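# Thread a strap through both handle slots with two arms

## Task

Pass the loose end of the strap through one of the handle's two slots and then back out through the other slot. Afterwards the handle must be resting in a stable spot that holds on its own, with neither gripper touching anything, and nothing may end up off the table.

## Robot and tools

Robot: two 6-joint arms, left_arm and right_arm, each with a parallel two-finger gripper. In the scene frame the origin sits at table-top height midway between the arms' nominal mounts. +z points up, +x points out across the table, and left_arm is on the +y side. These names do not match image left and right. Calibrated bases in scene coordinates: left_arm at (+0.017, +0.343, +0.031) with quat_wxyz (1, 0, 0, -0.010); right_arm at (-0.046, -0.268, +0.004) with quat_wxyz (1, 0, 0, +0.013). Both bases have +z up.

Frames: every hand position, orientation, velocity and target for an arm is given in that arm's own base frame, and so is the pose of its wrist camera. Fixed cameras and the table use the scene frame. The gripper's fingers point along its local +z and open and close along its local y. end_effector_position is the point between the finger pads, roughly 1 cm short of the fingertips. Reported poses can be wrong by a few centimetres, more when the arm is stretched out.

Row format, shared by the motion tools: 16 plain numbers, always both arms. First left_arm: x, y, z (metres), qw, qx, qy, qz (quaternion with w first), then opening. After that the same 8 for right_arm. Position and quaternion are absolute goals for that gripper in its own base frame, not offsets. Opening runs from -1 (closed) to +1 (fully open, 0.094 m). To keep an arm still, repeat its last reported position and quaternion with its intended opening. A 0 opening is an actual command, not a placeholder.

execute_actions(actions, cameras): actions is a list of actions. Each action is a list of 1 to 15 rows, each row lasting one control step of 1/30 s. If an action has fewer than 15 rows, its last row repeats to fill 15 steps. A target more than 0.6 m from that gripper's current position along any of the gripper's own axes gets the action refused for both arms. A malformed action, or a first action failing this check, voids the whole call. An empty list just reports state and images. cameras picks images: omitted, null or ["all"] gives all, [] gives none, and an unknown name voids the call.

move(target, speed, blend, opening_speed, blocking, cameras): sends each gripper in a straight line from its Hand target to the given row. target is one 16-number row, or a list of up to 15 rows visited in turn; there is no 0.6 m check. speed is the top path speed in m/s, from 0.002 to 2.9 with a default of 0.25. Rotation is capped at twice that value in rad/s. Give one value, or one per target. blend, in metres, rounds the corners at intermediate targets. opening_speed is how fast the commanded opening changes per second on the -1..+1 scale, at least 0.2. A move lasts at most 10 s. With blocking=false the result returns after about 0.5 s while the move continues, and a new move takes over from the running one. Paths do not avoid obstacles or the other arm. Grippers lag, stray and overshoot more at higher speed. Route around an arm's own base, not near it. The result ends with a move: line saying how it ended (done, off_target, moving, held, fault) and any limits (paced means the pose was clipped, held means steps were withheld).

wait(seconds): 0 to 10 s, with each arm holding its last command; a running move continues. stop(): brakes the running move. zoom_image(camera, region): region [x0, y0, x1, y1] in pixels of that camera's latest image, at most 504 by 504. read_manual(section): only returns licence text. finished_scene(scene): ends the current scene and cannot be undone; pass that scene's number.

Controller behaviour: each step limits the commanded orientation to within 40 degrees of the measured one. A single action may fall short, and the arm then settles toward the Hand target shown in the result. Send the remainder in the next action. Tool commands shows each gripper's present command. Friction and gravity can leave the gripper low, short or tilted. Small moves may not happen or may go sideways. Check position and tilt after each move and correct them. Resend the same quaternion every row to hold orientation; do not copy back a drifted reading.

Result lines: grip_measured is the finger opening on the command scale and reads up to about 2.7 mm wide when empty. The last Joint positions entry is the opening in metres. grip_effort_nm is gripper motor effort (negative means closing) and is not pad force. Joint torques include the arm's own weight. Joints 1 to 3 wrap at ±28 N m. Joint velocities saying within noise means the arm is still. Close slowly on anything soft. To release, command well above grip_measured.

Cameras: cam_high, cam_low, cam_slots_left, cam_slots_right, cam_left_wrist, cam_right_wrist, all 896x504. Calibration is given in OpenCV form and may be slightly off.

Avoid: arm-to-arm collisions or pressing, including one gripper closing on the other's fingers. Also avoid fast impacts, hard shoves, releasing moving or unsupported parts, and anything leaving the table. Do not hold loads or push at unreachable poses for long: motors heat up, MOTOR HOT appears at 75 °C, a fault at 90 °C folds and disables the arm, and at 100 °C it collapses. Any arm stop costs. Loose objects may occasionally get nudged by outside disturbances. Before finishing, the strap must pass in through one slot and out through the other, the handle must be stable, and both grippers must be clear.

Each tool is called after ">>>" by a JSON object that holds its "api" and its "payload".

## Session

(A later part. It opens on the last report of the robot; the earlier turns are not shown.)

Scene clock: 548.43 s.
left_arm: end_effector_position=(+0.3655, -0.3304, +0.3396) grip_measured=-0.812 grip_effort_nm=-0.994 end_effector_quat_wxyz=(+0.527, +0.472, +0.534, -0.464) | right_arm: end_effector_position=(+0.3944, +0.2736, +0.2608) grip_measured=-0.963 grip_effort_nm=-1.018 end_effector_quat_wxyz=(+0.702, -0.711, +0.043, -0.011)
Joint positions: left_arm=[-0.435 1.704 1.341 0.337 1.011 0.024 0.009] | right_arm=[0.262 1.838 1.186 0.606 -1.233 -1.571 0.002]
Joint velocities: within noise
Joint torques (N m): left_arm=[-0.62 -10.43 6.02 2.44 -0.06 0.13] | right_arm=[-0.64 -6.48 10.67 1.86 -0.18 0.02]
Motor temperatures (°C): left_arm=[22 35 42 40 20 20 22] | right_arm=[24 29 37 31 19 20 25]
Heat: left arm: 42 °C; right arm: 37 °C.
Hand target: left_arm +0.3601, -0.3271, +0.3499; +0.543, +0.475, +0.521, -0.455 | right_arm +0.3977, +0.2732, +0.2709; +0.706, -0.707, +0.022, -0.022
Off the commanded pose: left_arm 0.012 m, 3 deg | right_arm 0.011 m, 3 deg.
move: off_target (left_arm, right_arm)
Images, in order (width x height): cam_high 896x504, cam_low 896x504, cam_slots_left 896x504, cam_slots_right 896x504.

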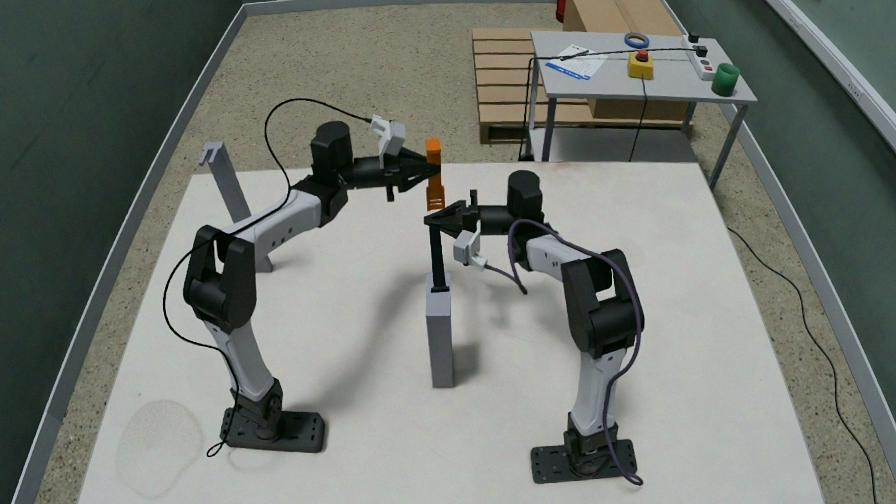

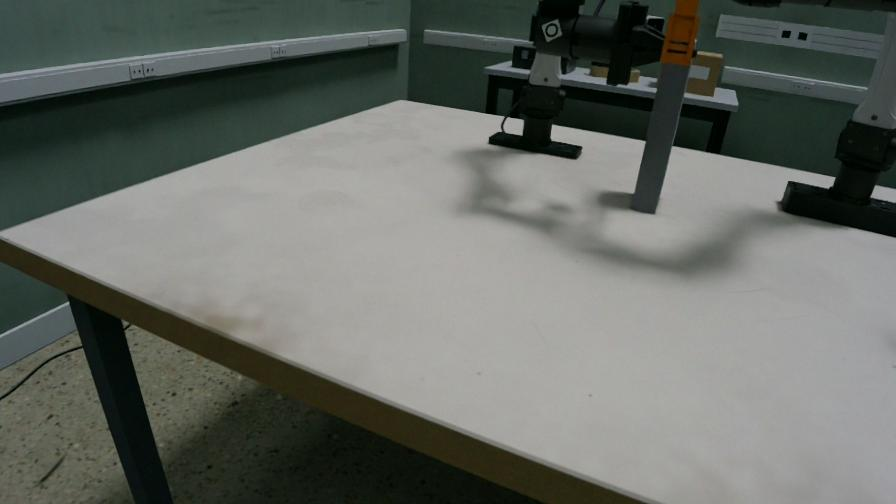

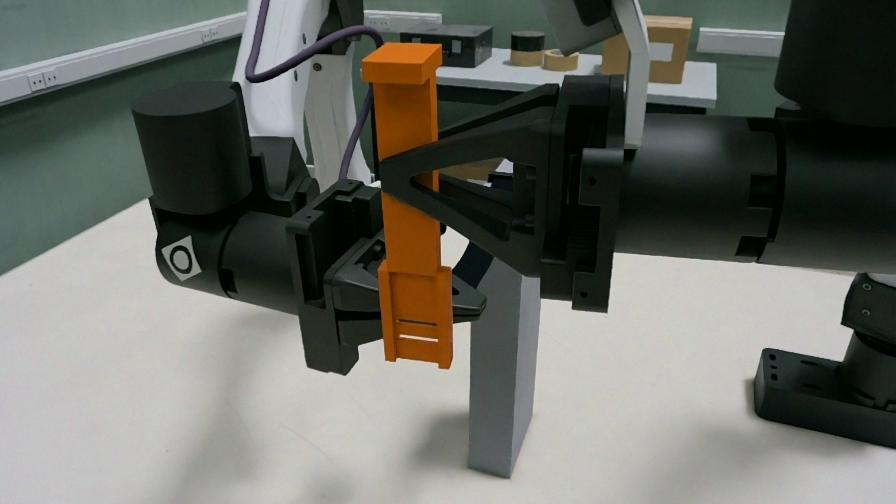

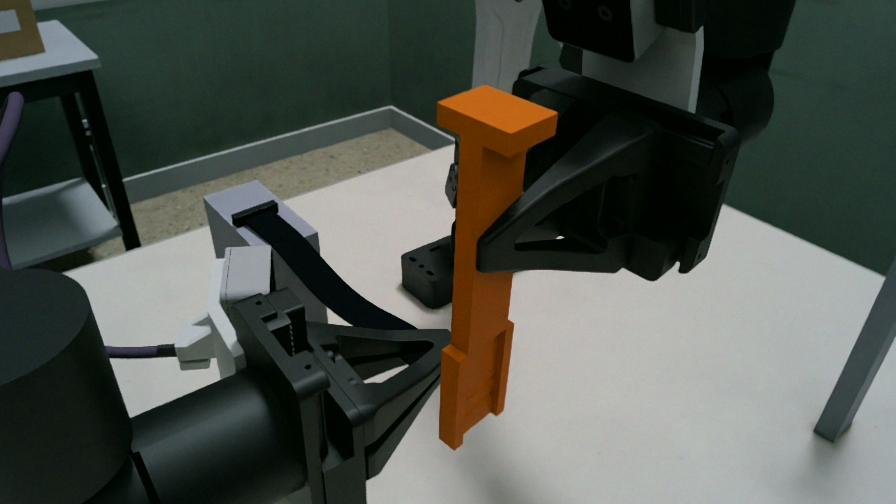

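>>> {"api": "move", "payload": {"target": [0.36, -0.327, 0.35, 0.5436, 0.4751, 0.5212, -0.4555, -0.9, 0.400, 0.2685, 0.278, 0.7071, -0.7063, 0.0075, -0.0357, -1], "speed": 0.05, "cameras": ["cam_high","cam_slots_left","cam_slots_right","cam_low"]}}

>>> {"api": "zoom_image", "payload": {"camera": "cam_slots_left", "region": [360, 240, 500, 380]}}

>>> {"api": "zoom_image", "payload": {"camera": "cam_high", "region": [400, 180, 480, 260]}}

>>> {"api": "zoom_image", "payload": {"camera": "cam_low", "region": [640, 10, 720, 80]}}

Scene clock: 571.43 s.
left_arm: end_effector_position=(+0.3655, -0.3304, +0.3396) grip_measured=-0.812 grip_effort_nm=-0.994 end_effector_quat_wxyz=(+0.527, +0.472, +0.533, -0.464) | right_arm: end_effector_position=(+0.3974, +0.2691, +0.2670) grip_measured=-0.963 grip_effort_nm=-1.009 end_effector_quat_wxyz=(+0.703, -0.710, +0.028, -0.026)
Joint positions: left_arm=[-0.435 1.704 1.341 0.337 1.011 0.025 0.009] | right_arm=[0.249 1.838 1.202 0.606 -1.246 -1.598 0.002]
Joint velocities: within noise
Joint torques (N m): left_arm=[-0.5 -10.67 5.94 2.43 -0.07 0.12] | right_arm=[-0.59 -6.98 10.59 1.73 -0.14 0.04]
Motor temperatures (°C): left_arm=[22 36 41 40 20 20 23] | right_arm=[24 30 38 31 19 20 25]
Heat: left arm: 41 °C; right arm: 38 °C.
Hand target: left_arm +0.3601, -0.3271, +0.3499; +0.543, +0.475, +0.521, -0.455 | right_arm +0.3996, +0.2684, +0.2778; +0.707, -0.706, +0.008, -0.036
Off the commanded pose: left_arm 0.012 m, 3 deg | right_arm 0.011 m, 3 deg.
move: off_target (left_arm, right_arm)
Images, in order (width x height): cam_high 896x504, cam_low 896x504, cam_slots_left 896x504, cam_slots_right 896x504.

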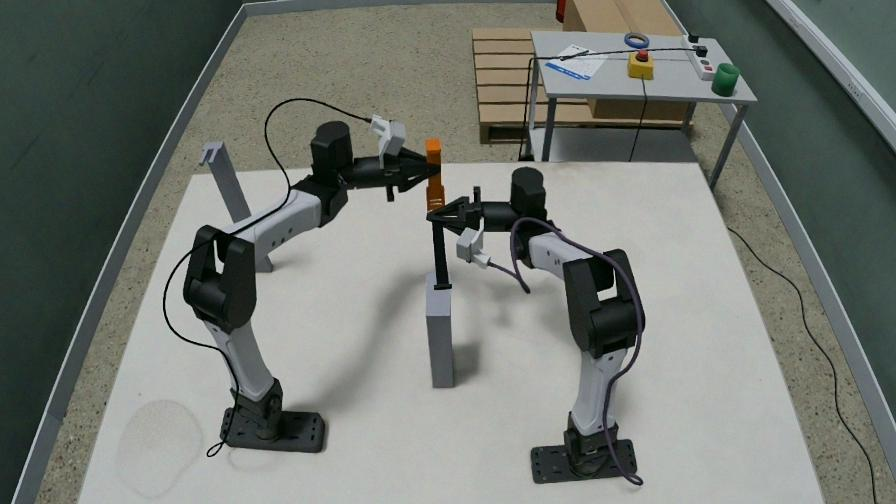

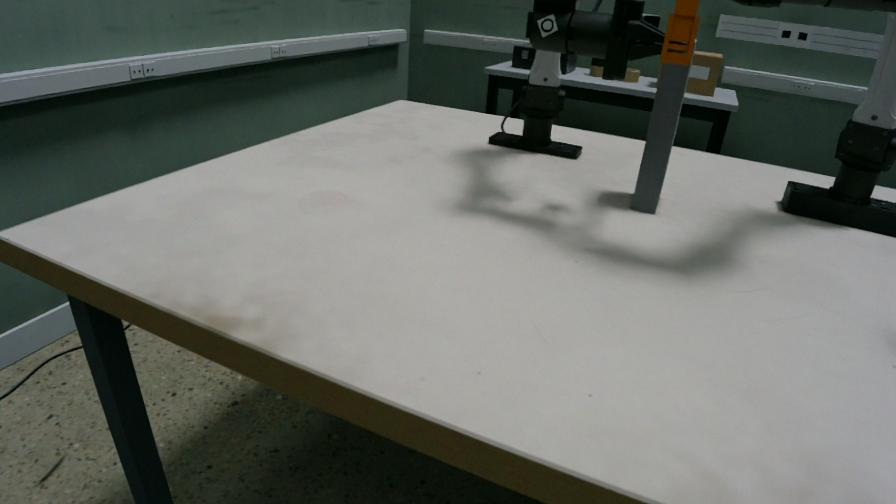

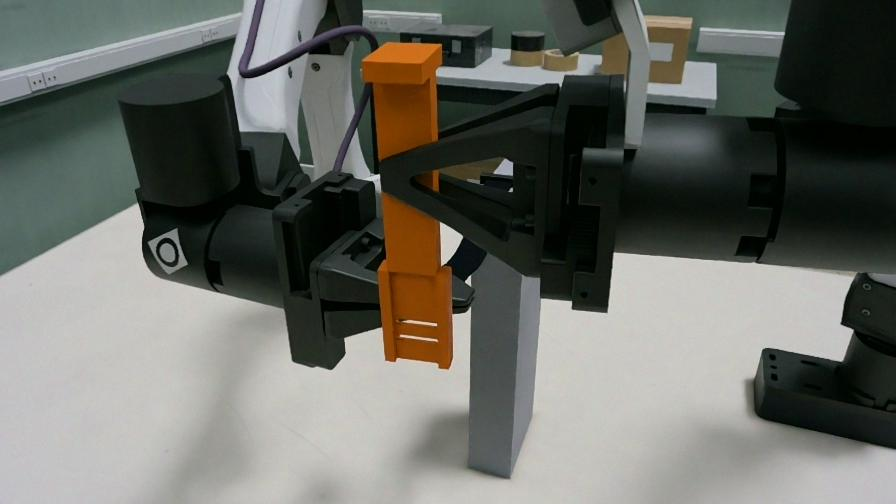

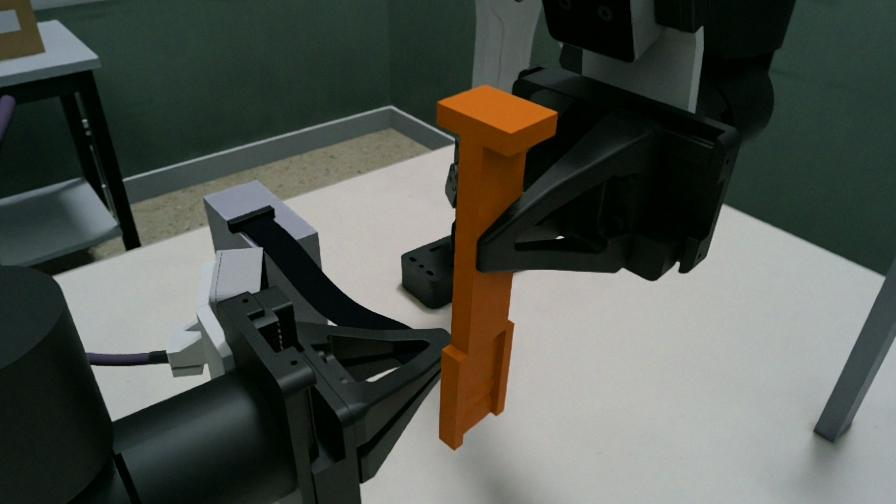

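Scaled by 3.600 from the camera's 896x504 image, which has a finer 1280x720 frame.

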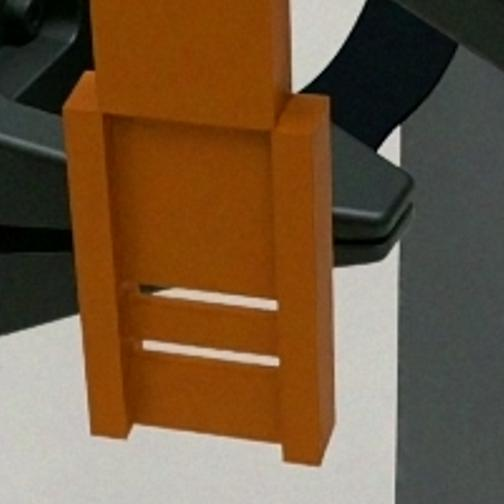

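Scaled by 6.300 from the camera's 896x504 image, which has a finer 1280x720 frame.

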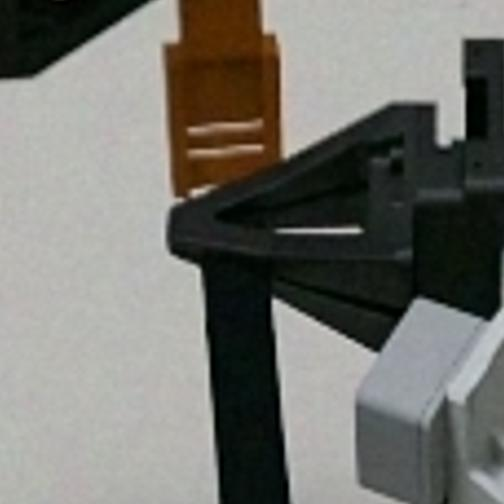

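Scaled by 6.300 from the camera's 896x504 image, which has a finer 1280x720 frame.

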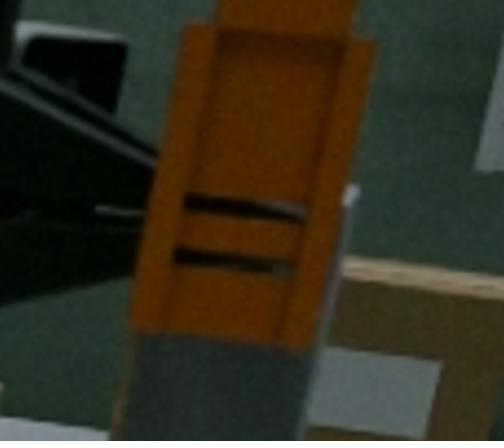

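>>> {"api": "move", "payload": {"target": [0.36, -0.327, 0.35, 0.5436, 0.4751, 0.5212, -0.4555, -0.9, 0.400, 0.2697, 0.2845, 0.7071, -0.7063, 0.0075, -0.0357, -1], "speed": 0.05, "cameras": ["cam_high","cam_slots_left","cam_slots_right","cam_low"]}}

>>> {"api": "zoom_image", "payload": {"camera": "cam_slots_left", "region": [360, 240, 500, 380]}}

>>> {"api": "zoom_image", "payload": {"camera": "cam_high", "region": [400, 180, 480, 260]}}

>>> {"api": "zoom_image", "payload": {"camera": "cam_low", "region": [640, 10, 720, 80]}}

Scene clock: 591.67 s.
left_arm: end_effector_position=(+0.3655, -0.3304, +0.3396) grip_measured=-0.812 grip_effort_nm=-1.004 end_effector_quat_wxyz=(+0.527, +0.472, +0.533, -0.464) | right_arm: end_effector_position=(+0.3988, +0.2695, +0.2733) grip_measured=-0.963 grip_effort_nm=-1.013 end_effector_quat_wxyz=(+0.705, -0.708, +0.021, -0.032)
Joint positions: left_arm=[-0.435 1.704 1.341 0.337 1.011 0.025 0.009] | right_arm=[0.249 1.838 1.22 0.606 -1.247 -1.599 0.002]
Joint velocities: within noise
Joint torques (N m): left_arm=[-0.64 -10.48 6.02 2.41 -0.09 0.13] | right_arm=[-0.24 -7.46 10.67 1.5 -0.11 0.02]
Motor temperatures (°C): left_arm=[22 37 40 40 20 20 23] | right_arm=[24 31 39 31 19 20 25]
Heat: left arm: 40 °C; right arm: 39 °C.
Hand target: left_arm +0.3601, -0.3271, +0.3499; +0.543, +0.475, +0.521, -0.455 | right_arm +0.3997, +0.2696, +0.2845; +0.707, -0.706, +0.007, -0.036
Off the commanded pose: left_arm 0.012 m, 3 deg | right_arm 0.011 m, 2 deg.
move: off_target (left_arm, right_arm)
Images, in order (width x height): cam_high 896x504, cam_low 896x504, cam_slots_left 896x504, cam_slots_right 896x504.

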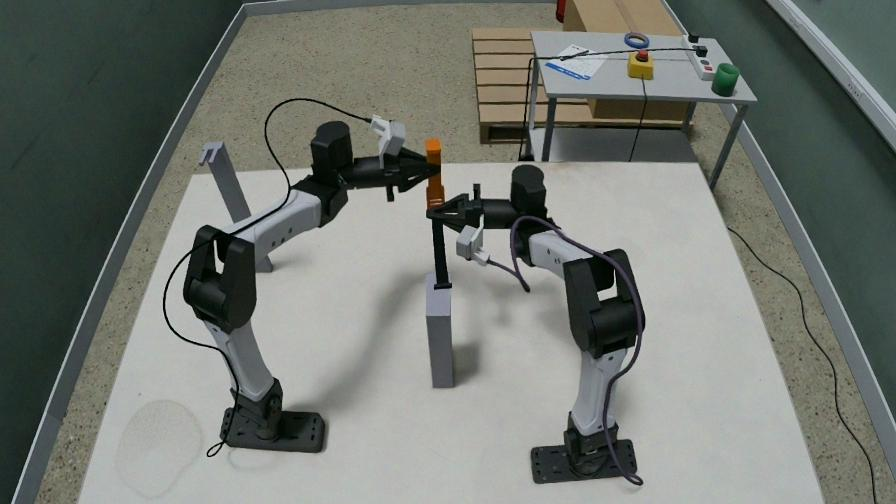

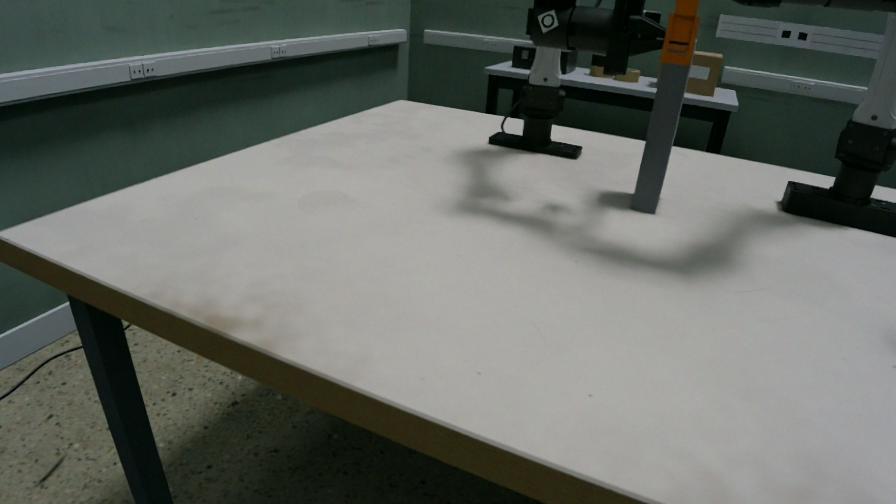

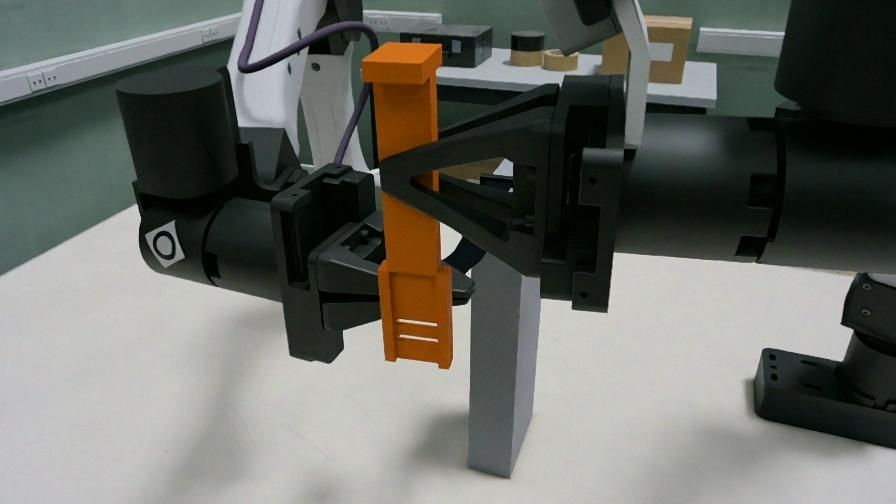

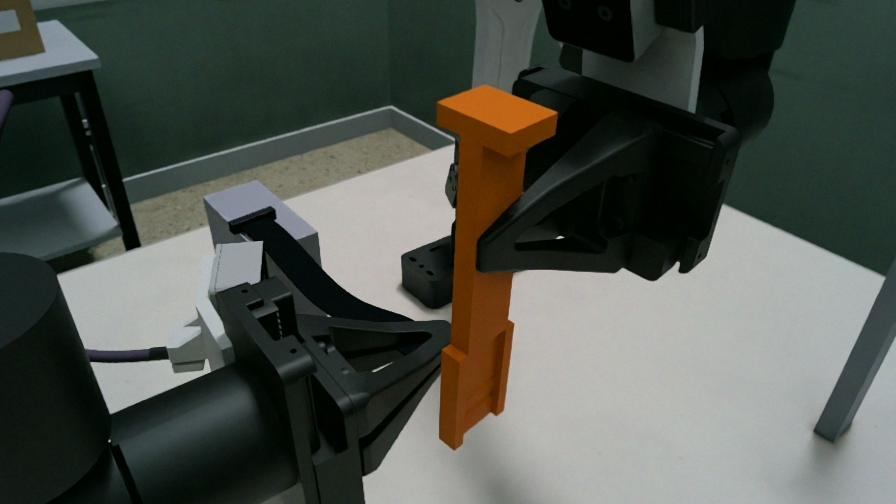

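Scaled by 3.600 from the camera's 896x504 image, which has a finer 1280x720 frame.

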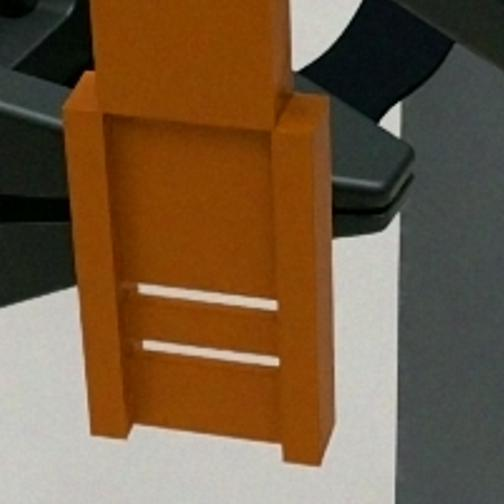

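Scaled by 6.300 from the camera's 896x504 image, which has a finer 1280x720 frame.

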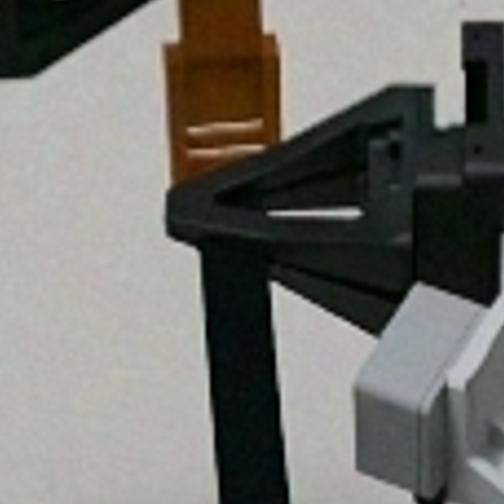

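Scaled by 6.300 from the camera's 896x504 image, which has a finer 1280x720 frame.

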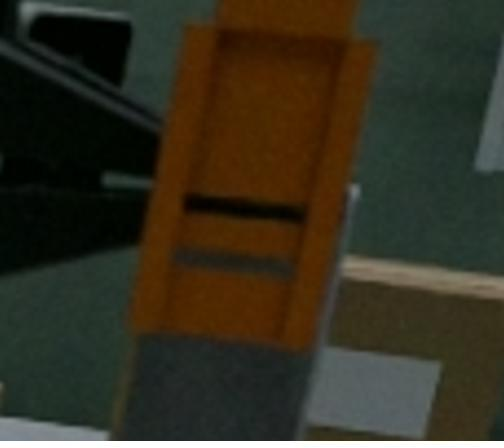

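>>> {"api": "move", "payload": {"target": [0.36, -0.327, 0.35, 0.5436, 0.4751, 0.5212, -0.4555, -0.9, 0.405, 0.2709, 0.2843, 0.7071, -0.7063, 0.0075, -0.0357, -1], "speed": 0.03, "cameras": ["cam_high","cam_slots_left","cam_slots_right","cam_low"]}}

>>> {"api": "zoom_image", "payload": {"camera": "cam_slots_left", "region": [360, 240, 500, 380]}}

>>> {"api": "zoom_image", "payload": {"camera": "cam_high", "region": [400, 180, 480, 260]}}

>>> {"api": "zoom_image", "payload": {"camera": "cam_slots_right", "region": [400, 290, 520, 450]}}

Scene clock: 602.10 s.
left_arm: end_effector_position=(+0.3655, -0.3304, +0.3396) grip_measured=-0.812 grip_effort_nm=-0.994 end_effector_quat_wxyz=(+0.527, +0.472, +0.533, -0.464) | right_arm: end_effector_position=(+0.4020, +0.2703, +0.2783) grip_measured=-0.963 grip_effort_nm=-1.018 end_effector_quat_wxyz=(+0.706, -0.707, +0.017, -0.036)
Joint positions: left_arm=[-0.435 1.704 1.341 0.337 1.011 0.025 0.009] | right_arm=[0.249 1.845 1.244 0.6 -1.247 -1.599 0.002]
Joint velocities: within noise
Joint torques (N m): left_arm=[-0.46 -10.5 5.91 2.43 -0.03 0.14] | right_arm=[-0.27 -6.6 10.74 1.51 -0.1 0.04]
Motor temperatures (°C): left_arm=[22 38 39 41 20 20 23] | right_arm=[24 31 38 30 19 20 25]
Heat: left arm: 41 °C; right arm: 38 °C.
Hand target: left_arm +0.3601, -0.3271, +0.3499; +0.543, +0.475, +0.521, -0.455 | right_arm +0.4048, +0.2709, +0.2842; +0.707, -0.706, +0.008, -0.036
Off the commanded pose: left_arm 0.012 m, 3 deg | right_arm 0.007 m, 1 deg.
move: off_target (left_arm)
Images, in order (width x height): cam_high 896x504, cam_low 896x504, cam_slots_left 896x504, cam_slots_right 896x504.

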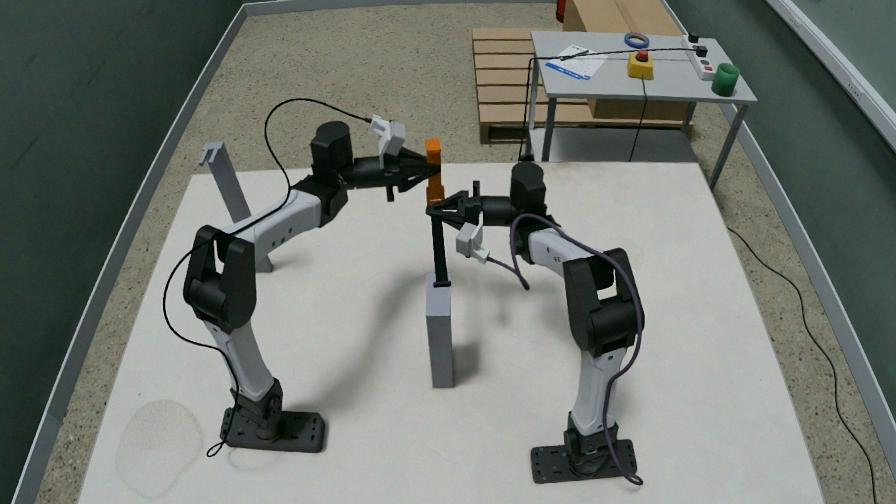

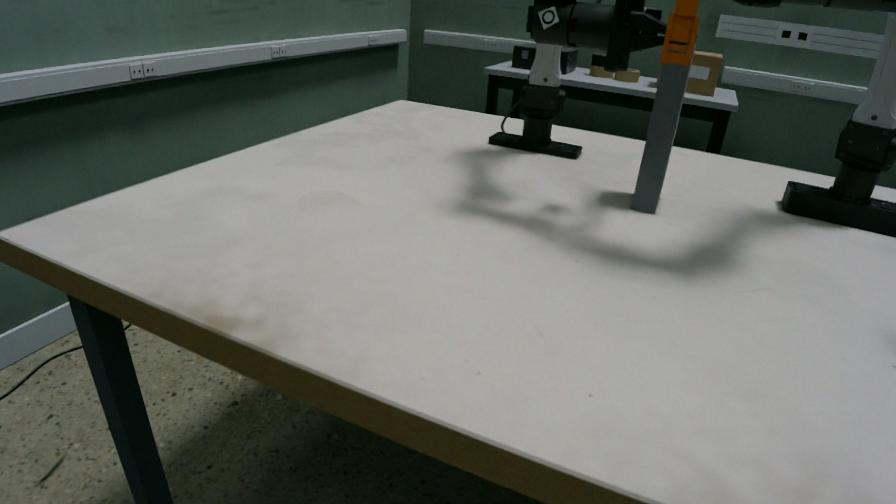

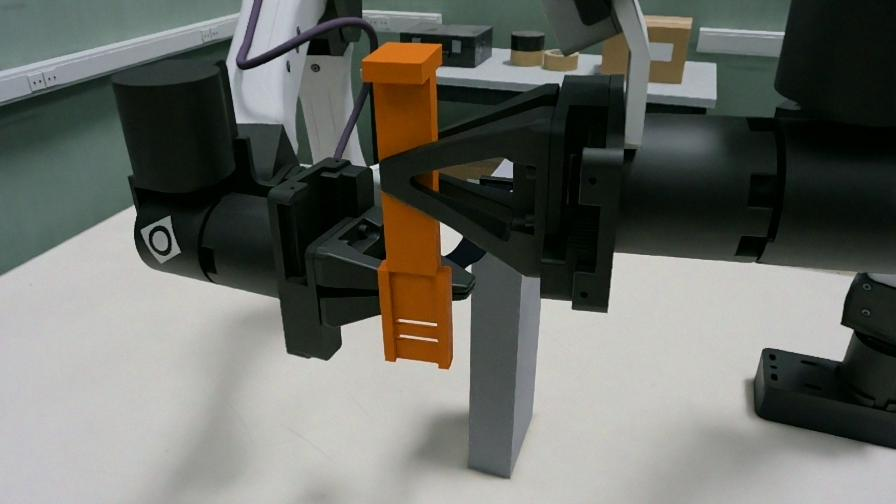

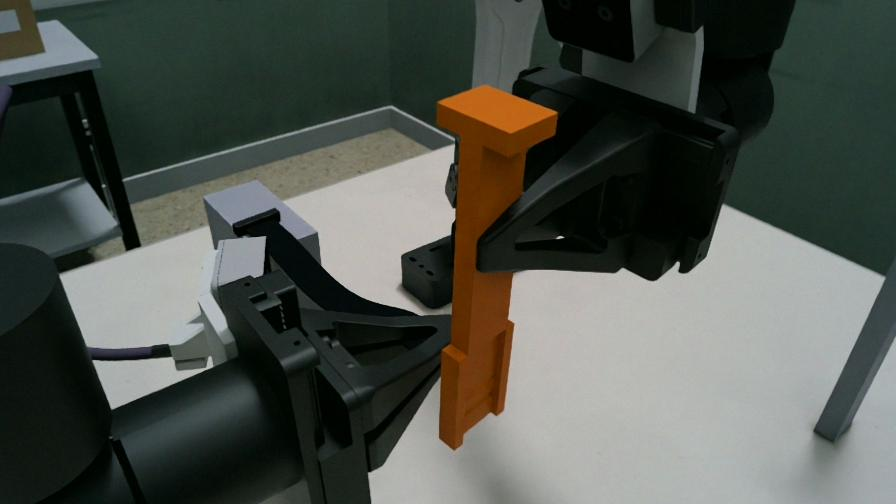

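Scaled by 3.600 from the camera's 896x504 image, which has a finer 1280x720 frame.

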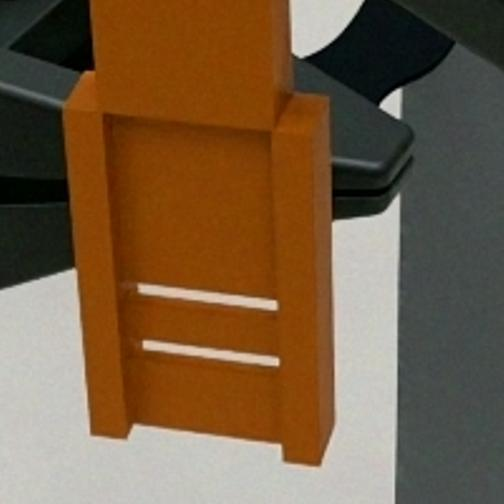

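Scaled by 6.300 from the camera's 896x504 image, which has a finer 1280x720 frame.

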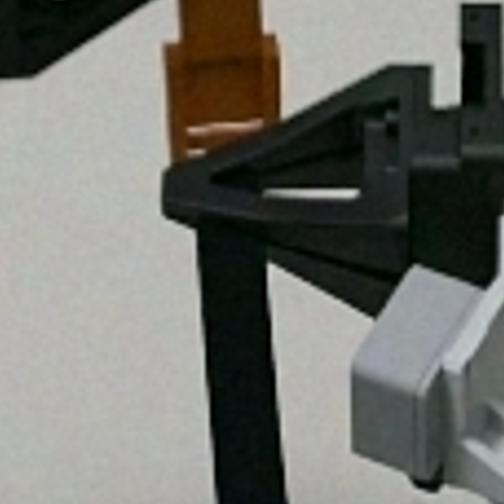

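Scaled by 3.150 from the camera's 896x504 image, which has a finer 1280x720 frame.

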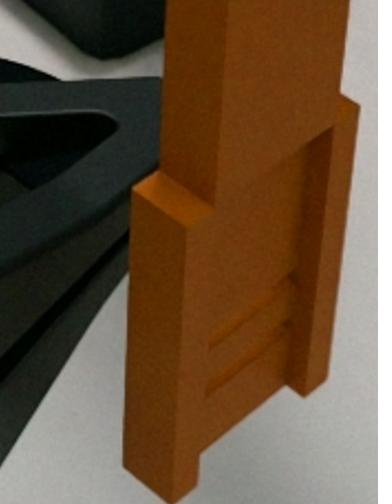

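>>> {"api": "move", "payload": {"target": [0.36, -0.327, 0.35, 0.5436, 0.4751, 0.5212, -0.4555, -0.9, 0.402, 0.2709, 0.270, 0.7071, -0.7063, 0.0075, -0.0357, -1], "speed": 0.03, "cameras": []}}

Scene clock: 622.17 s.
left_arm: end_effector_position=(+0.3655, -0.3304, +0.3396) grip_measured=-0.812 grip_effort_nm=-0.994 end_effector_quat_wxyz=(+0.527, +0.472, +0.533, -0.464) | right_arm: end_effector_position=(+0.4034, +0.2707, +0.2758) grip_measured=-0.963 grip_effort_nm=-1.009 end_effector_quat_wxyz=(+0.706, -0.707, +0.016, -0.038)
Joint positions: left_arm=[-0.435 1.704 1.341 0.337 1.011 0.025 0.009] | right_arm=[0.249 1.854 1.244 0.609 -1.247 -1.603 0.002]
Joint velocities: within noise
Joint torques (N m): left_arm=[-0.72 -10.44 6.16 2.48 -0.07 0.11] | right_arm=[-0.09 -6.65 6.15 1.9 -0.09 -0.01]
Motor temperatures (°C): left_arm=[22 38 39 41 20 20 23] | right_arm=[24 31 38 30 19 20 25]
Heat: left arm: 41 °C; right arm: 38 °C.
Hand target: left_arm +0.3601, -0.3271, +0.3499; +0.543, +0.475, +0.521, -0.455 | right_arm +0.4019, +0.2709, +0.2701; +0.706, -0.707, +0.007, -0.036
Off the commanded pose: left_arm 0.012 m, 3 deg | right_arm 0.006 m, 1 deg.
move: off_target (left_arm)
No camera images: "cameras" was empty.

>>> {"api": "move", "payload": {"target": [0.36, -0.327, 0.35, 0.5436, 0.4751, 0.5212, -0.4555, -0.9, 0.402, 0.2709, 0.266, 0.7071, -0.7063, 0.0075, -0.0357, -1], "speed": 0.03, "cameras": ["cam_slots_left","cam_low"]}}

>>> {"api": "zoom_image", "payload": {"camera": "cam_slots_left", "region": [360, 240, 500, 380]}}

>>> {"api": "zoom_image", "payload": {"camera": "cam_low", "region": [640, 10, 720, 80]}}

Scene clock: 628.67 s.
left_arm: end_effector_position=(+0.3655, -0.3304, +0.3396) grip_measured=-0.812 grip_effort_nm=-0.999 end_effector_quat_wxyz=(+0.527, +0.472, +0.533, -0.464) | right_arm: end_effector_position=(+0.4034, +0.2707, +0.2714) grip_measured=-0.963 grip_effort_nm=-1.013 end_effector_quat_wxyz=(+0.706, -0.707, +0.015, -0.038)
Joint positions: left_arm=[-0.435 1.704 1.341 0.337 1.011 0.025 0.009] | right_arm=[0.249 1.86 1.234 0.624 -1.247 -1.605 0.002]
Joint velocities: within noise
Joint torques (N m): left_arm=[-0.58 -10.25 6 2.44 -0.07 0.15] | right_arm=[-0.17 -6.65 6.22 1.9 -0.08 0.01]
Motor temperatures (°C): left_arm=[22 39 39 41 20 20 23] | right_arm=[24 32 37 30 19 20 25]
Heat: left arm: 41 °C; right arm: 37 °C.
Hand target: left_arm +0.3601, -0.3271, +0.3499; +0.543, +0.475, +0.521, -0.455 | right_arm +0.4019, +0.2709, +0.2661; +0.706, -0.707, +0.007, -0.036
Off the commanded pose: left_arm 0.012 m, 3 deg | right_arm 0.006 m, 1 deg.
move: off_target (left_arm)
Images, in order (width x height): cam_low 896x504, cam_slots_left 896x504.

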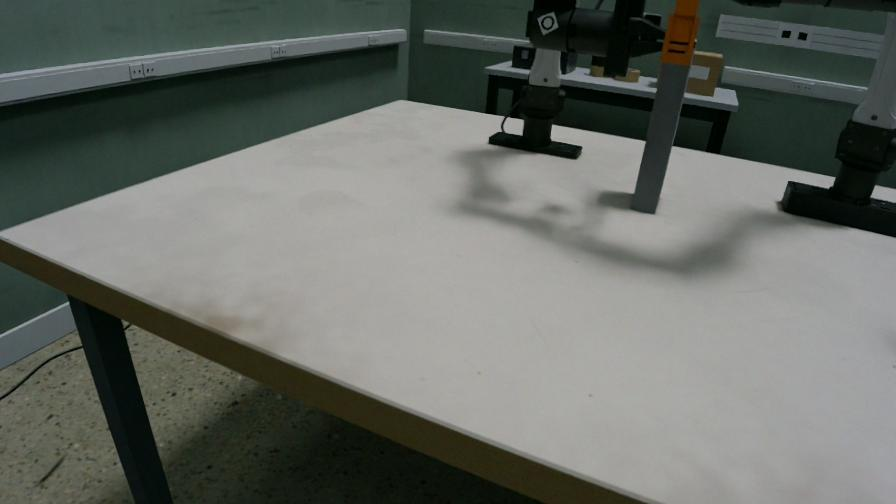

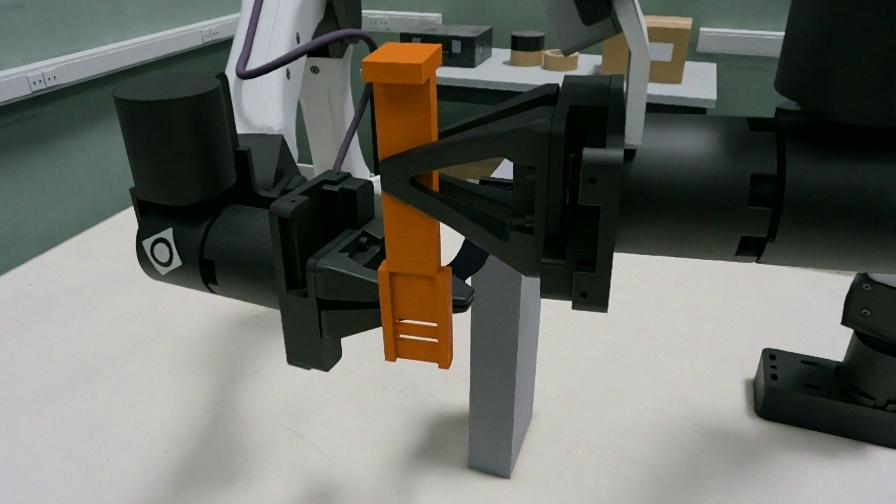

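Scaled by 3.600 from the camera's 896x504 image, which has a finer 1280x720 frame.

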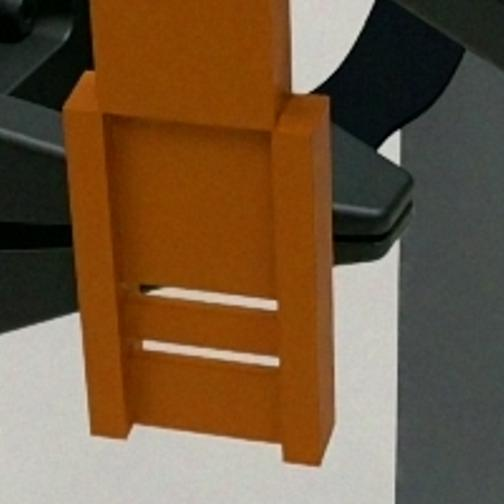

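Scaled by 6.300 from the camera's 896x504 image, which has a finer 1280x720 frame.

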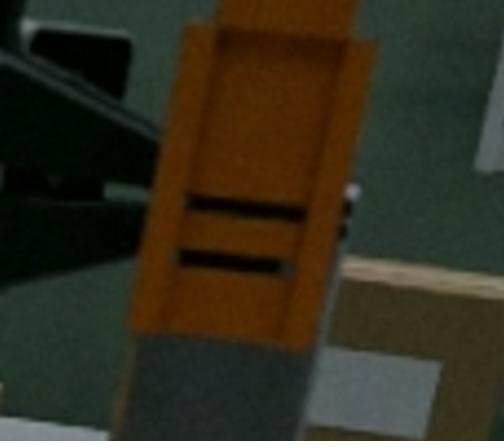

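>>> {"api": "move", "payload": {"target": [0.36, -0.327, 0.35, 0.5436, 0.4751, 0.5212, -0.4555, -0.9, 0.406, 0.2711, 0.2665, 0.7071, -0.7066, 0.013, -0.031, -1], "speed": 0.03, "cameras": ["cam_slots_left","cam_low"]}}

>>> {"api": "zoom_image", "payload": {"camera": "cam_slots_left", "region": [360, 240, 500, 380]}}

>>> {"api": "zoom_image", "payload": {"camera": "cam_low", "region": [640, 10, 720, 80]}}

Scene clock: 636.97 s.
left_arm: end_effector_position=(+0.3655, -0.3304, +0.3396) grip_measured=-0.812 grip_effort_nm=-0.989 end_effector_quat_wxyz=(+0.527, +0.472, +0.533, -0.464) | right_arm: end_effector_position=(+0.4053, +0.2712, +0.2663) grip_measured=-0.963 grip_effort_nm=-1.018 end_effector_quat_wxyz=(+0.705, -0.708, +0.019, -0.035)
Joint positions: left_arm=[-0.435 1.704 1.341 0.337 1.011 0.025 0.009] | right_arm=[0.249 1.872 1.234 0.626 -1.247 -1.605 0.002]
Joint velocities: within noise
Joint torques (N m): left_arm=[-0.47 -10.43 5.97 2.46 -0.11 0.13] | right_arm=[-0.38 -6.78 8.02 1.81 -0.1 0.15]
Motor temperatures (°C): left_arm=[22 39 38 41 20 20 23] | right_arm=[24 32 37 30 19 20 25]
Heat: left arm: 41 °C; right arm: 37 °C.
Hand target: left_arm +0.3601, -0.3271, +0.3499; +0.543, +0.475, +0.521, -0.455 | right_arm +0.4060, +0.2711, +0.2664; +0.707, -0.707, +0.013, -0.031
Off the commanded pose: left_arm 0.012 m, 3 deg | right_arm 0.001 m, 1 deg.
move: off_target (left_arm)
Images, in order (width x height): cam_low 896x504, cam_slots_left 896x504.

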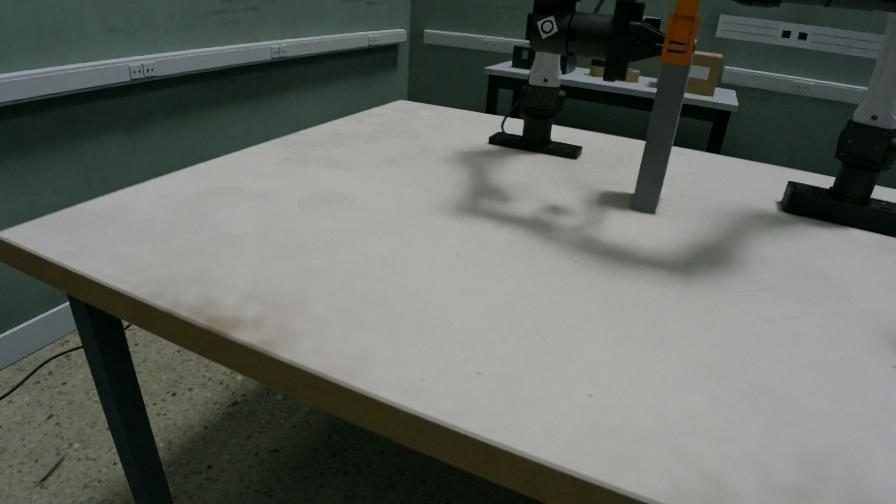

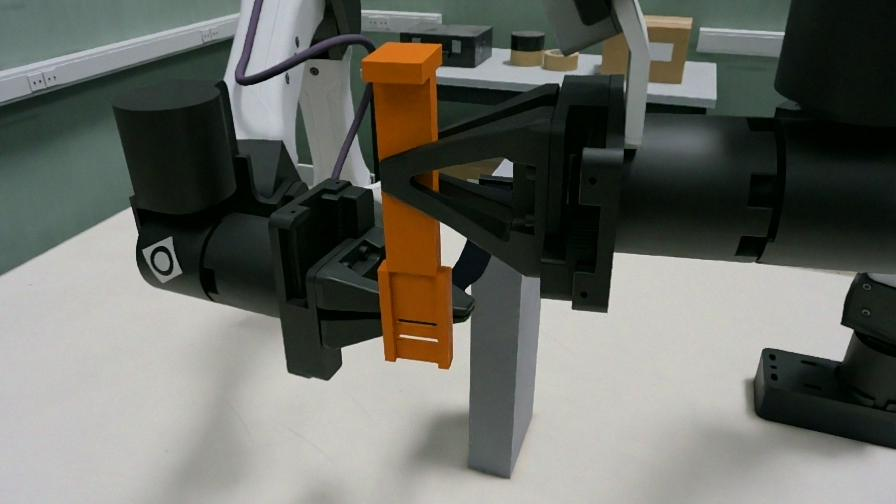

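Scaled by 3.600 from the camera's 896x504 image, which has a finer 1280x720 frame.

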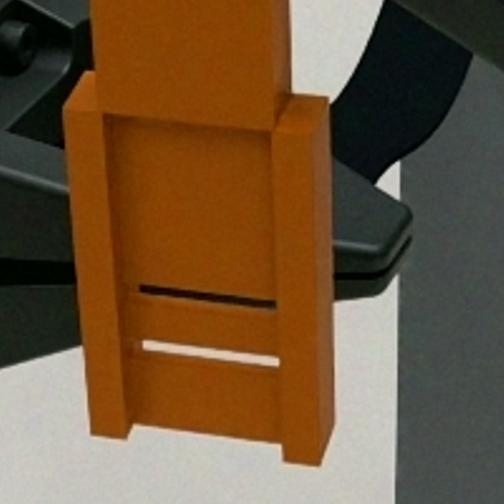

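Scaled by 6.300 from the camera's 896x504 image, which has a finer 1280x720 frame.

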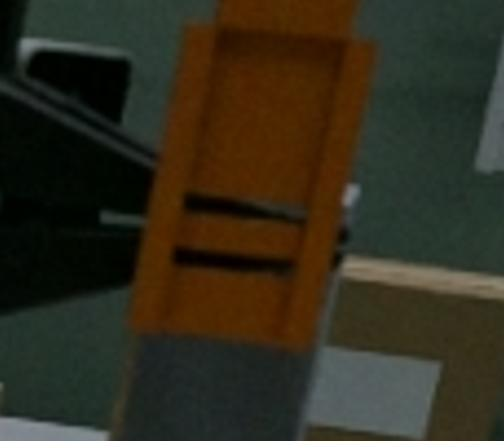

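>>> {"api": "move", "payload": {"target": [0.36, -0.327, 0.35, 0.5436, 0.4751, 0.5212, -0.4555, -0.9, 0.406, 0.2711, 0.2760, 0.7071, -0.7066, 0.013, -0.031, -1], "speed": 0.03, "cameras": ["cam_slots_left","cam_low"]}}

>>> {"api": "zoom_image", "payload": {"camera": "cam_slots_left", "region": [360, 240, 500, 380]}}

>>> {"api": "zoom_image", "payload": {"camera": "cam_low", "region": [640, 10, 720, 80]}}

Scene clock: 642.83 s.
left_arm: end_effector_position=(+0.3655, -0.3304, +0.3396) grip_measured=-0.812 grip_effort_nm=-0.999 end_effector_quat_wxyz=(+0.527, +0.472, +0.533, -0.464) | right_arm: end_effector_position=(+0.4053, +0.2712, +0.2661) grip_measured=-0.963 grip_effort_nm=-1.018 end_effector_quat_wxyz=(+0.705, -0.708, +0.019, -0.034)
Joint positions: left_arm=[-0.435 1.704 1.341 0.337 1.011 0.025 0.009] | right_arm=[0.249 1.872 1.234 0.624 -1.247 -1.605 0.002]
Joint velocities: within noise
Joint torques (N m): left_arm=[-0.61 -10.36 6.02 2.49 -0.05 0.15] | right_arm=[-0.34 -7.84 10.06 1.5 -0.08 0.21]
Motor temperatures (°C): left_arm=[22 39 38 41 20 20 23] | right_arm=[24 32 37 30 19 20 25]
Heat: left arm: 41 °C; right arm: 37 °C.
Hand target: left_arm +0.3601, -0.3271, +0.3499; +0.543, +0.475, +0.521, -0.455 | right_arm +0.4058, +0.2711, +0.2759; +0.707, -0.706, +0.013, -0.031
Off the commanded pose: left_arm 0.012 m, 3 deg | right_arm 0.010 m, 1 deg.
move: off_target (left_arm)
Images, in order (width x height): cam_low 896x504, cam_slots_left 896x504.

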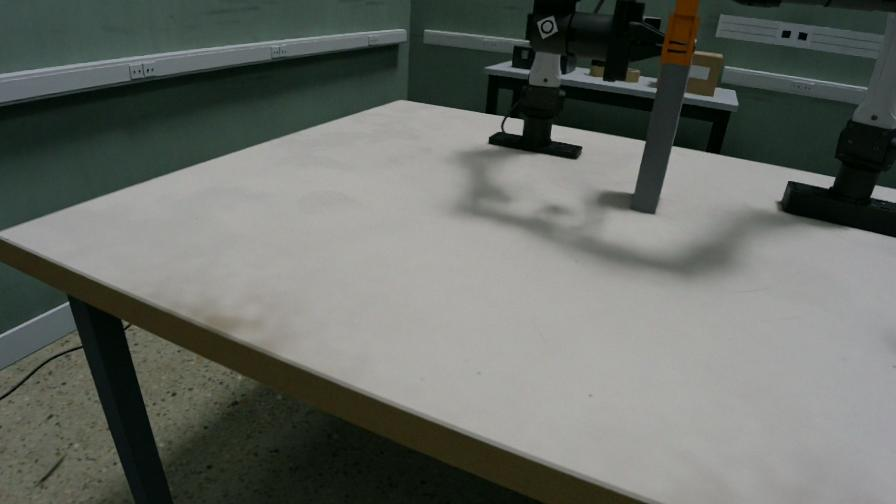

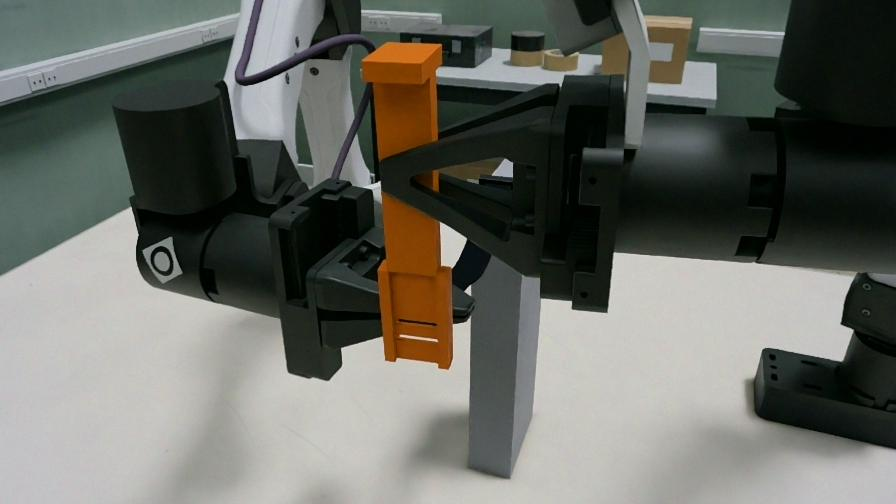

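Scaled by 3.600 from the camera's 896x504 image, which has a finer 1280x720 frame.

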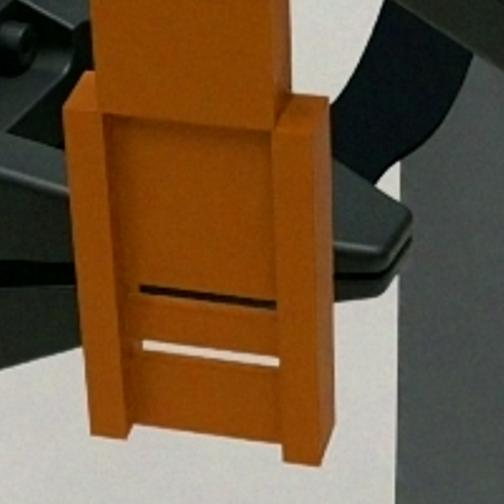

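Scaled by 6.300 from the camera's 896x504 image, which has a finer 1280x720 frame.

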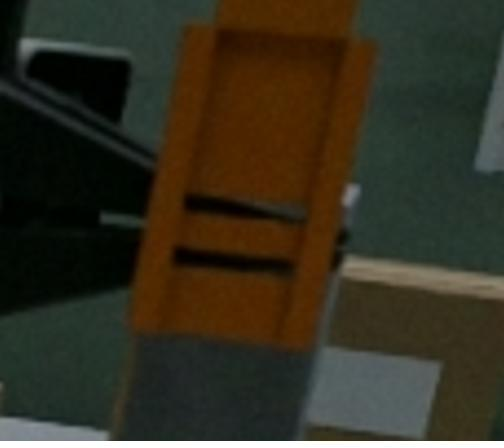

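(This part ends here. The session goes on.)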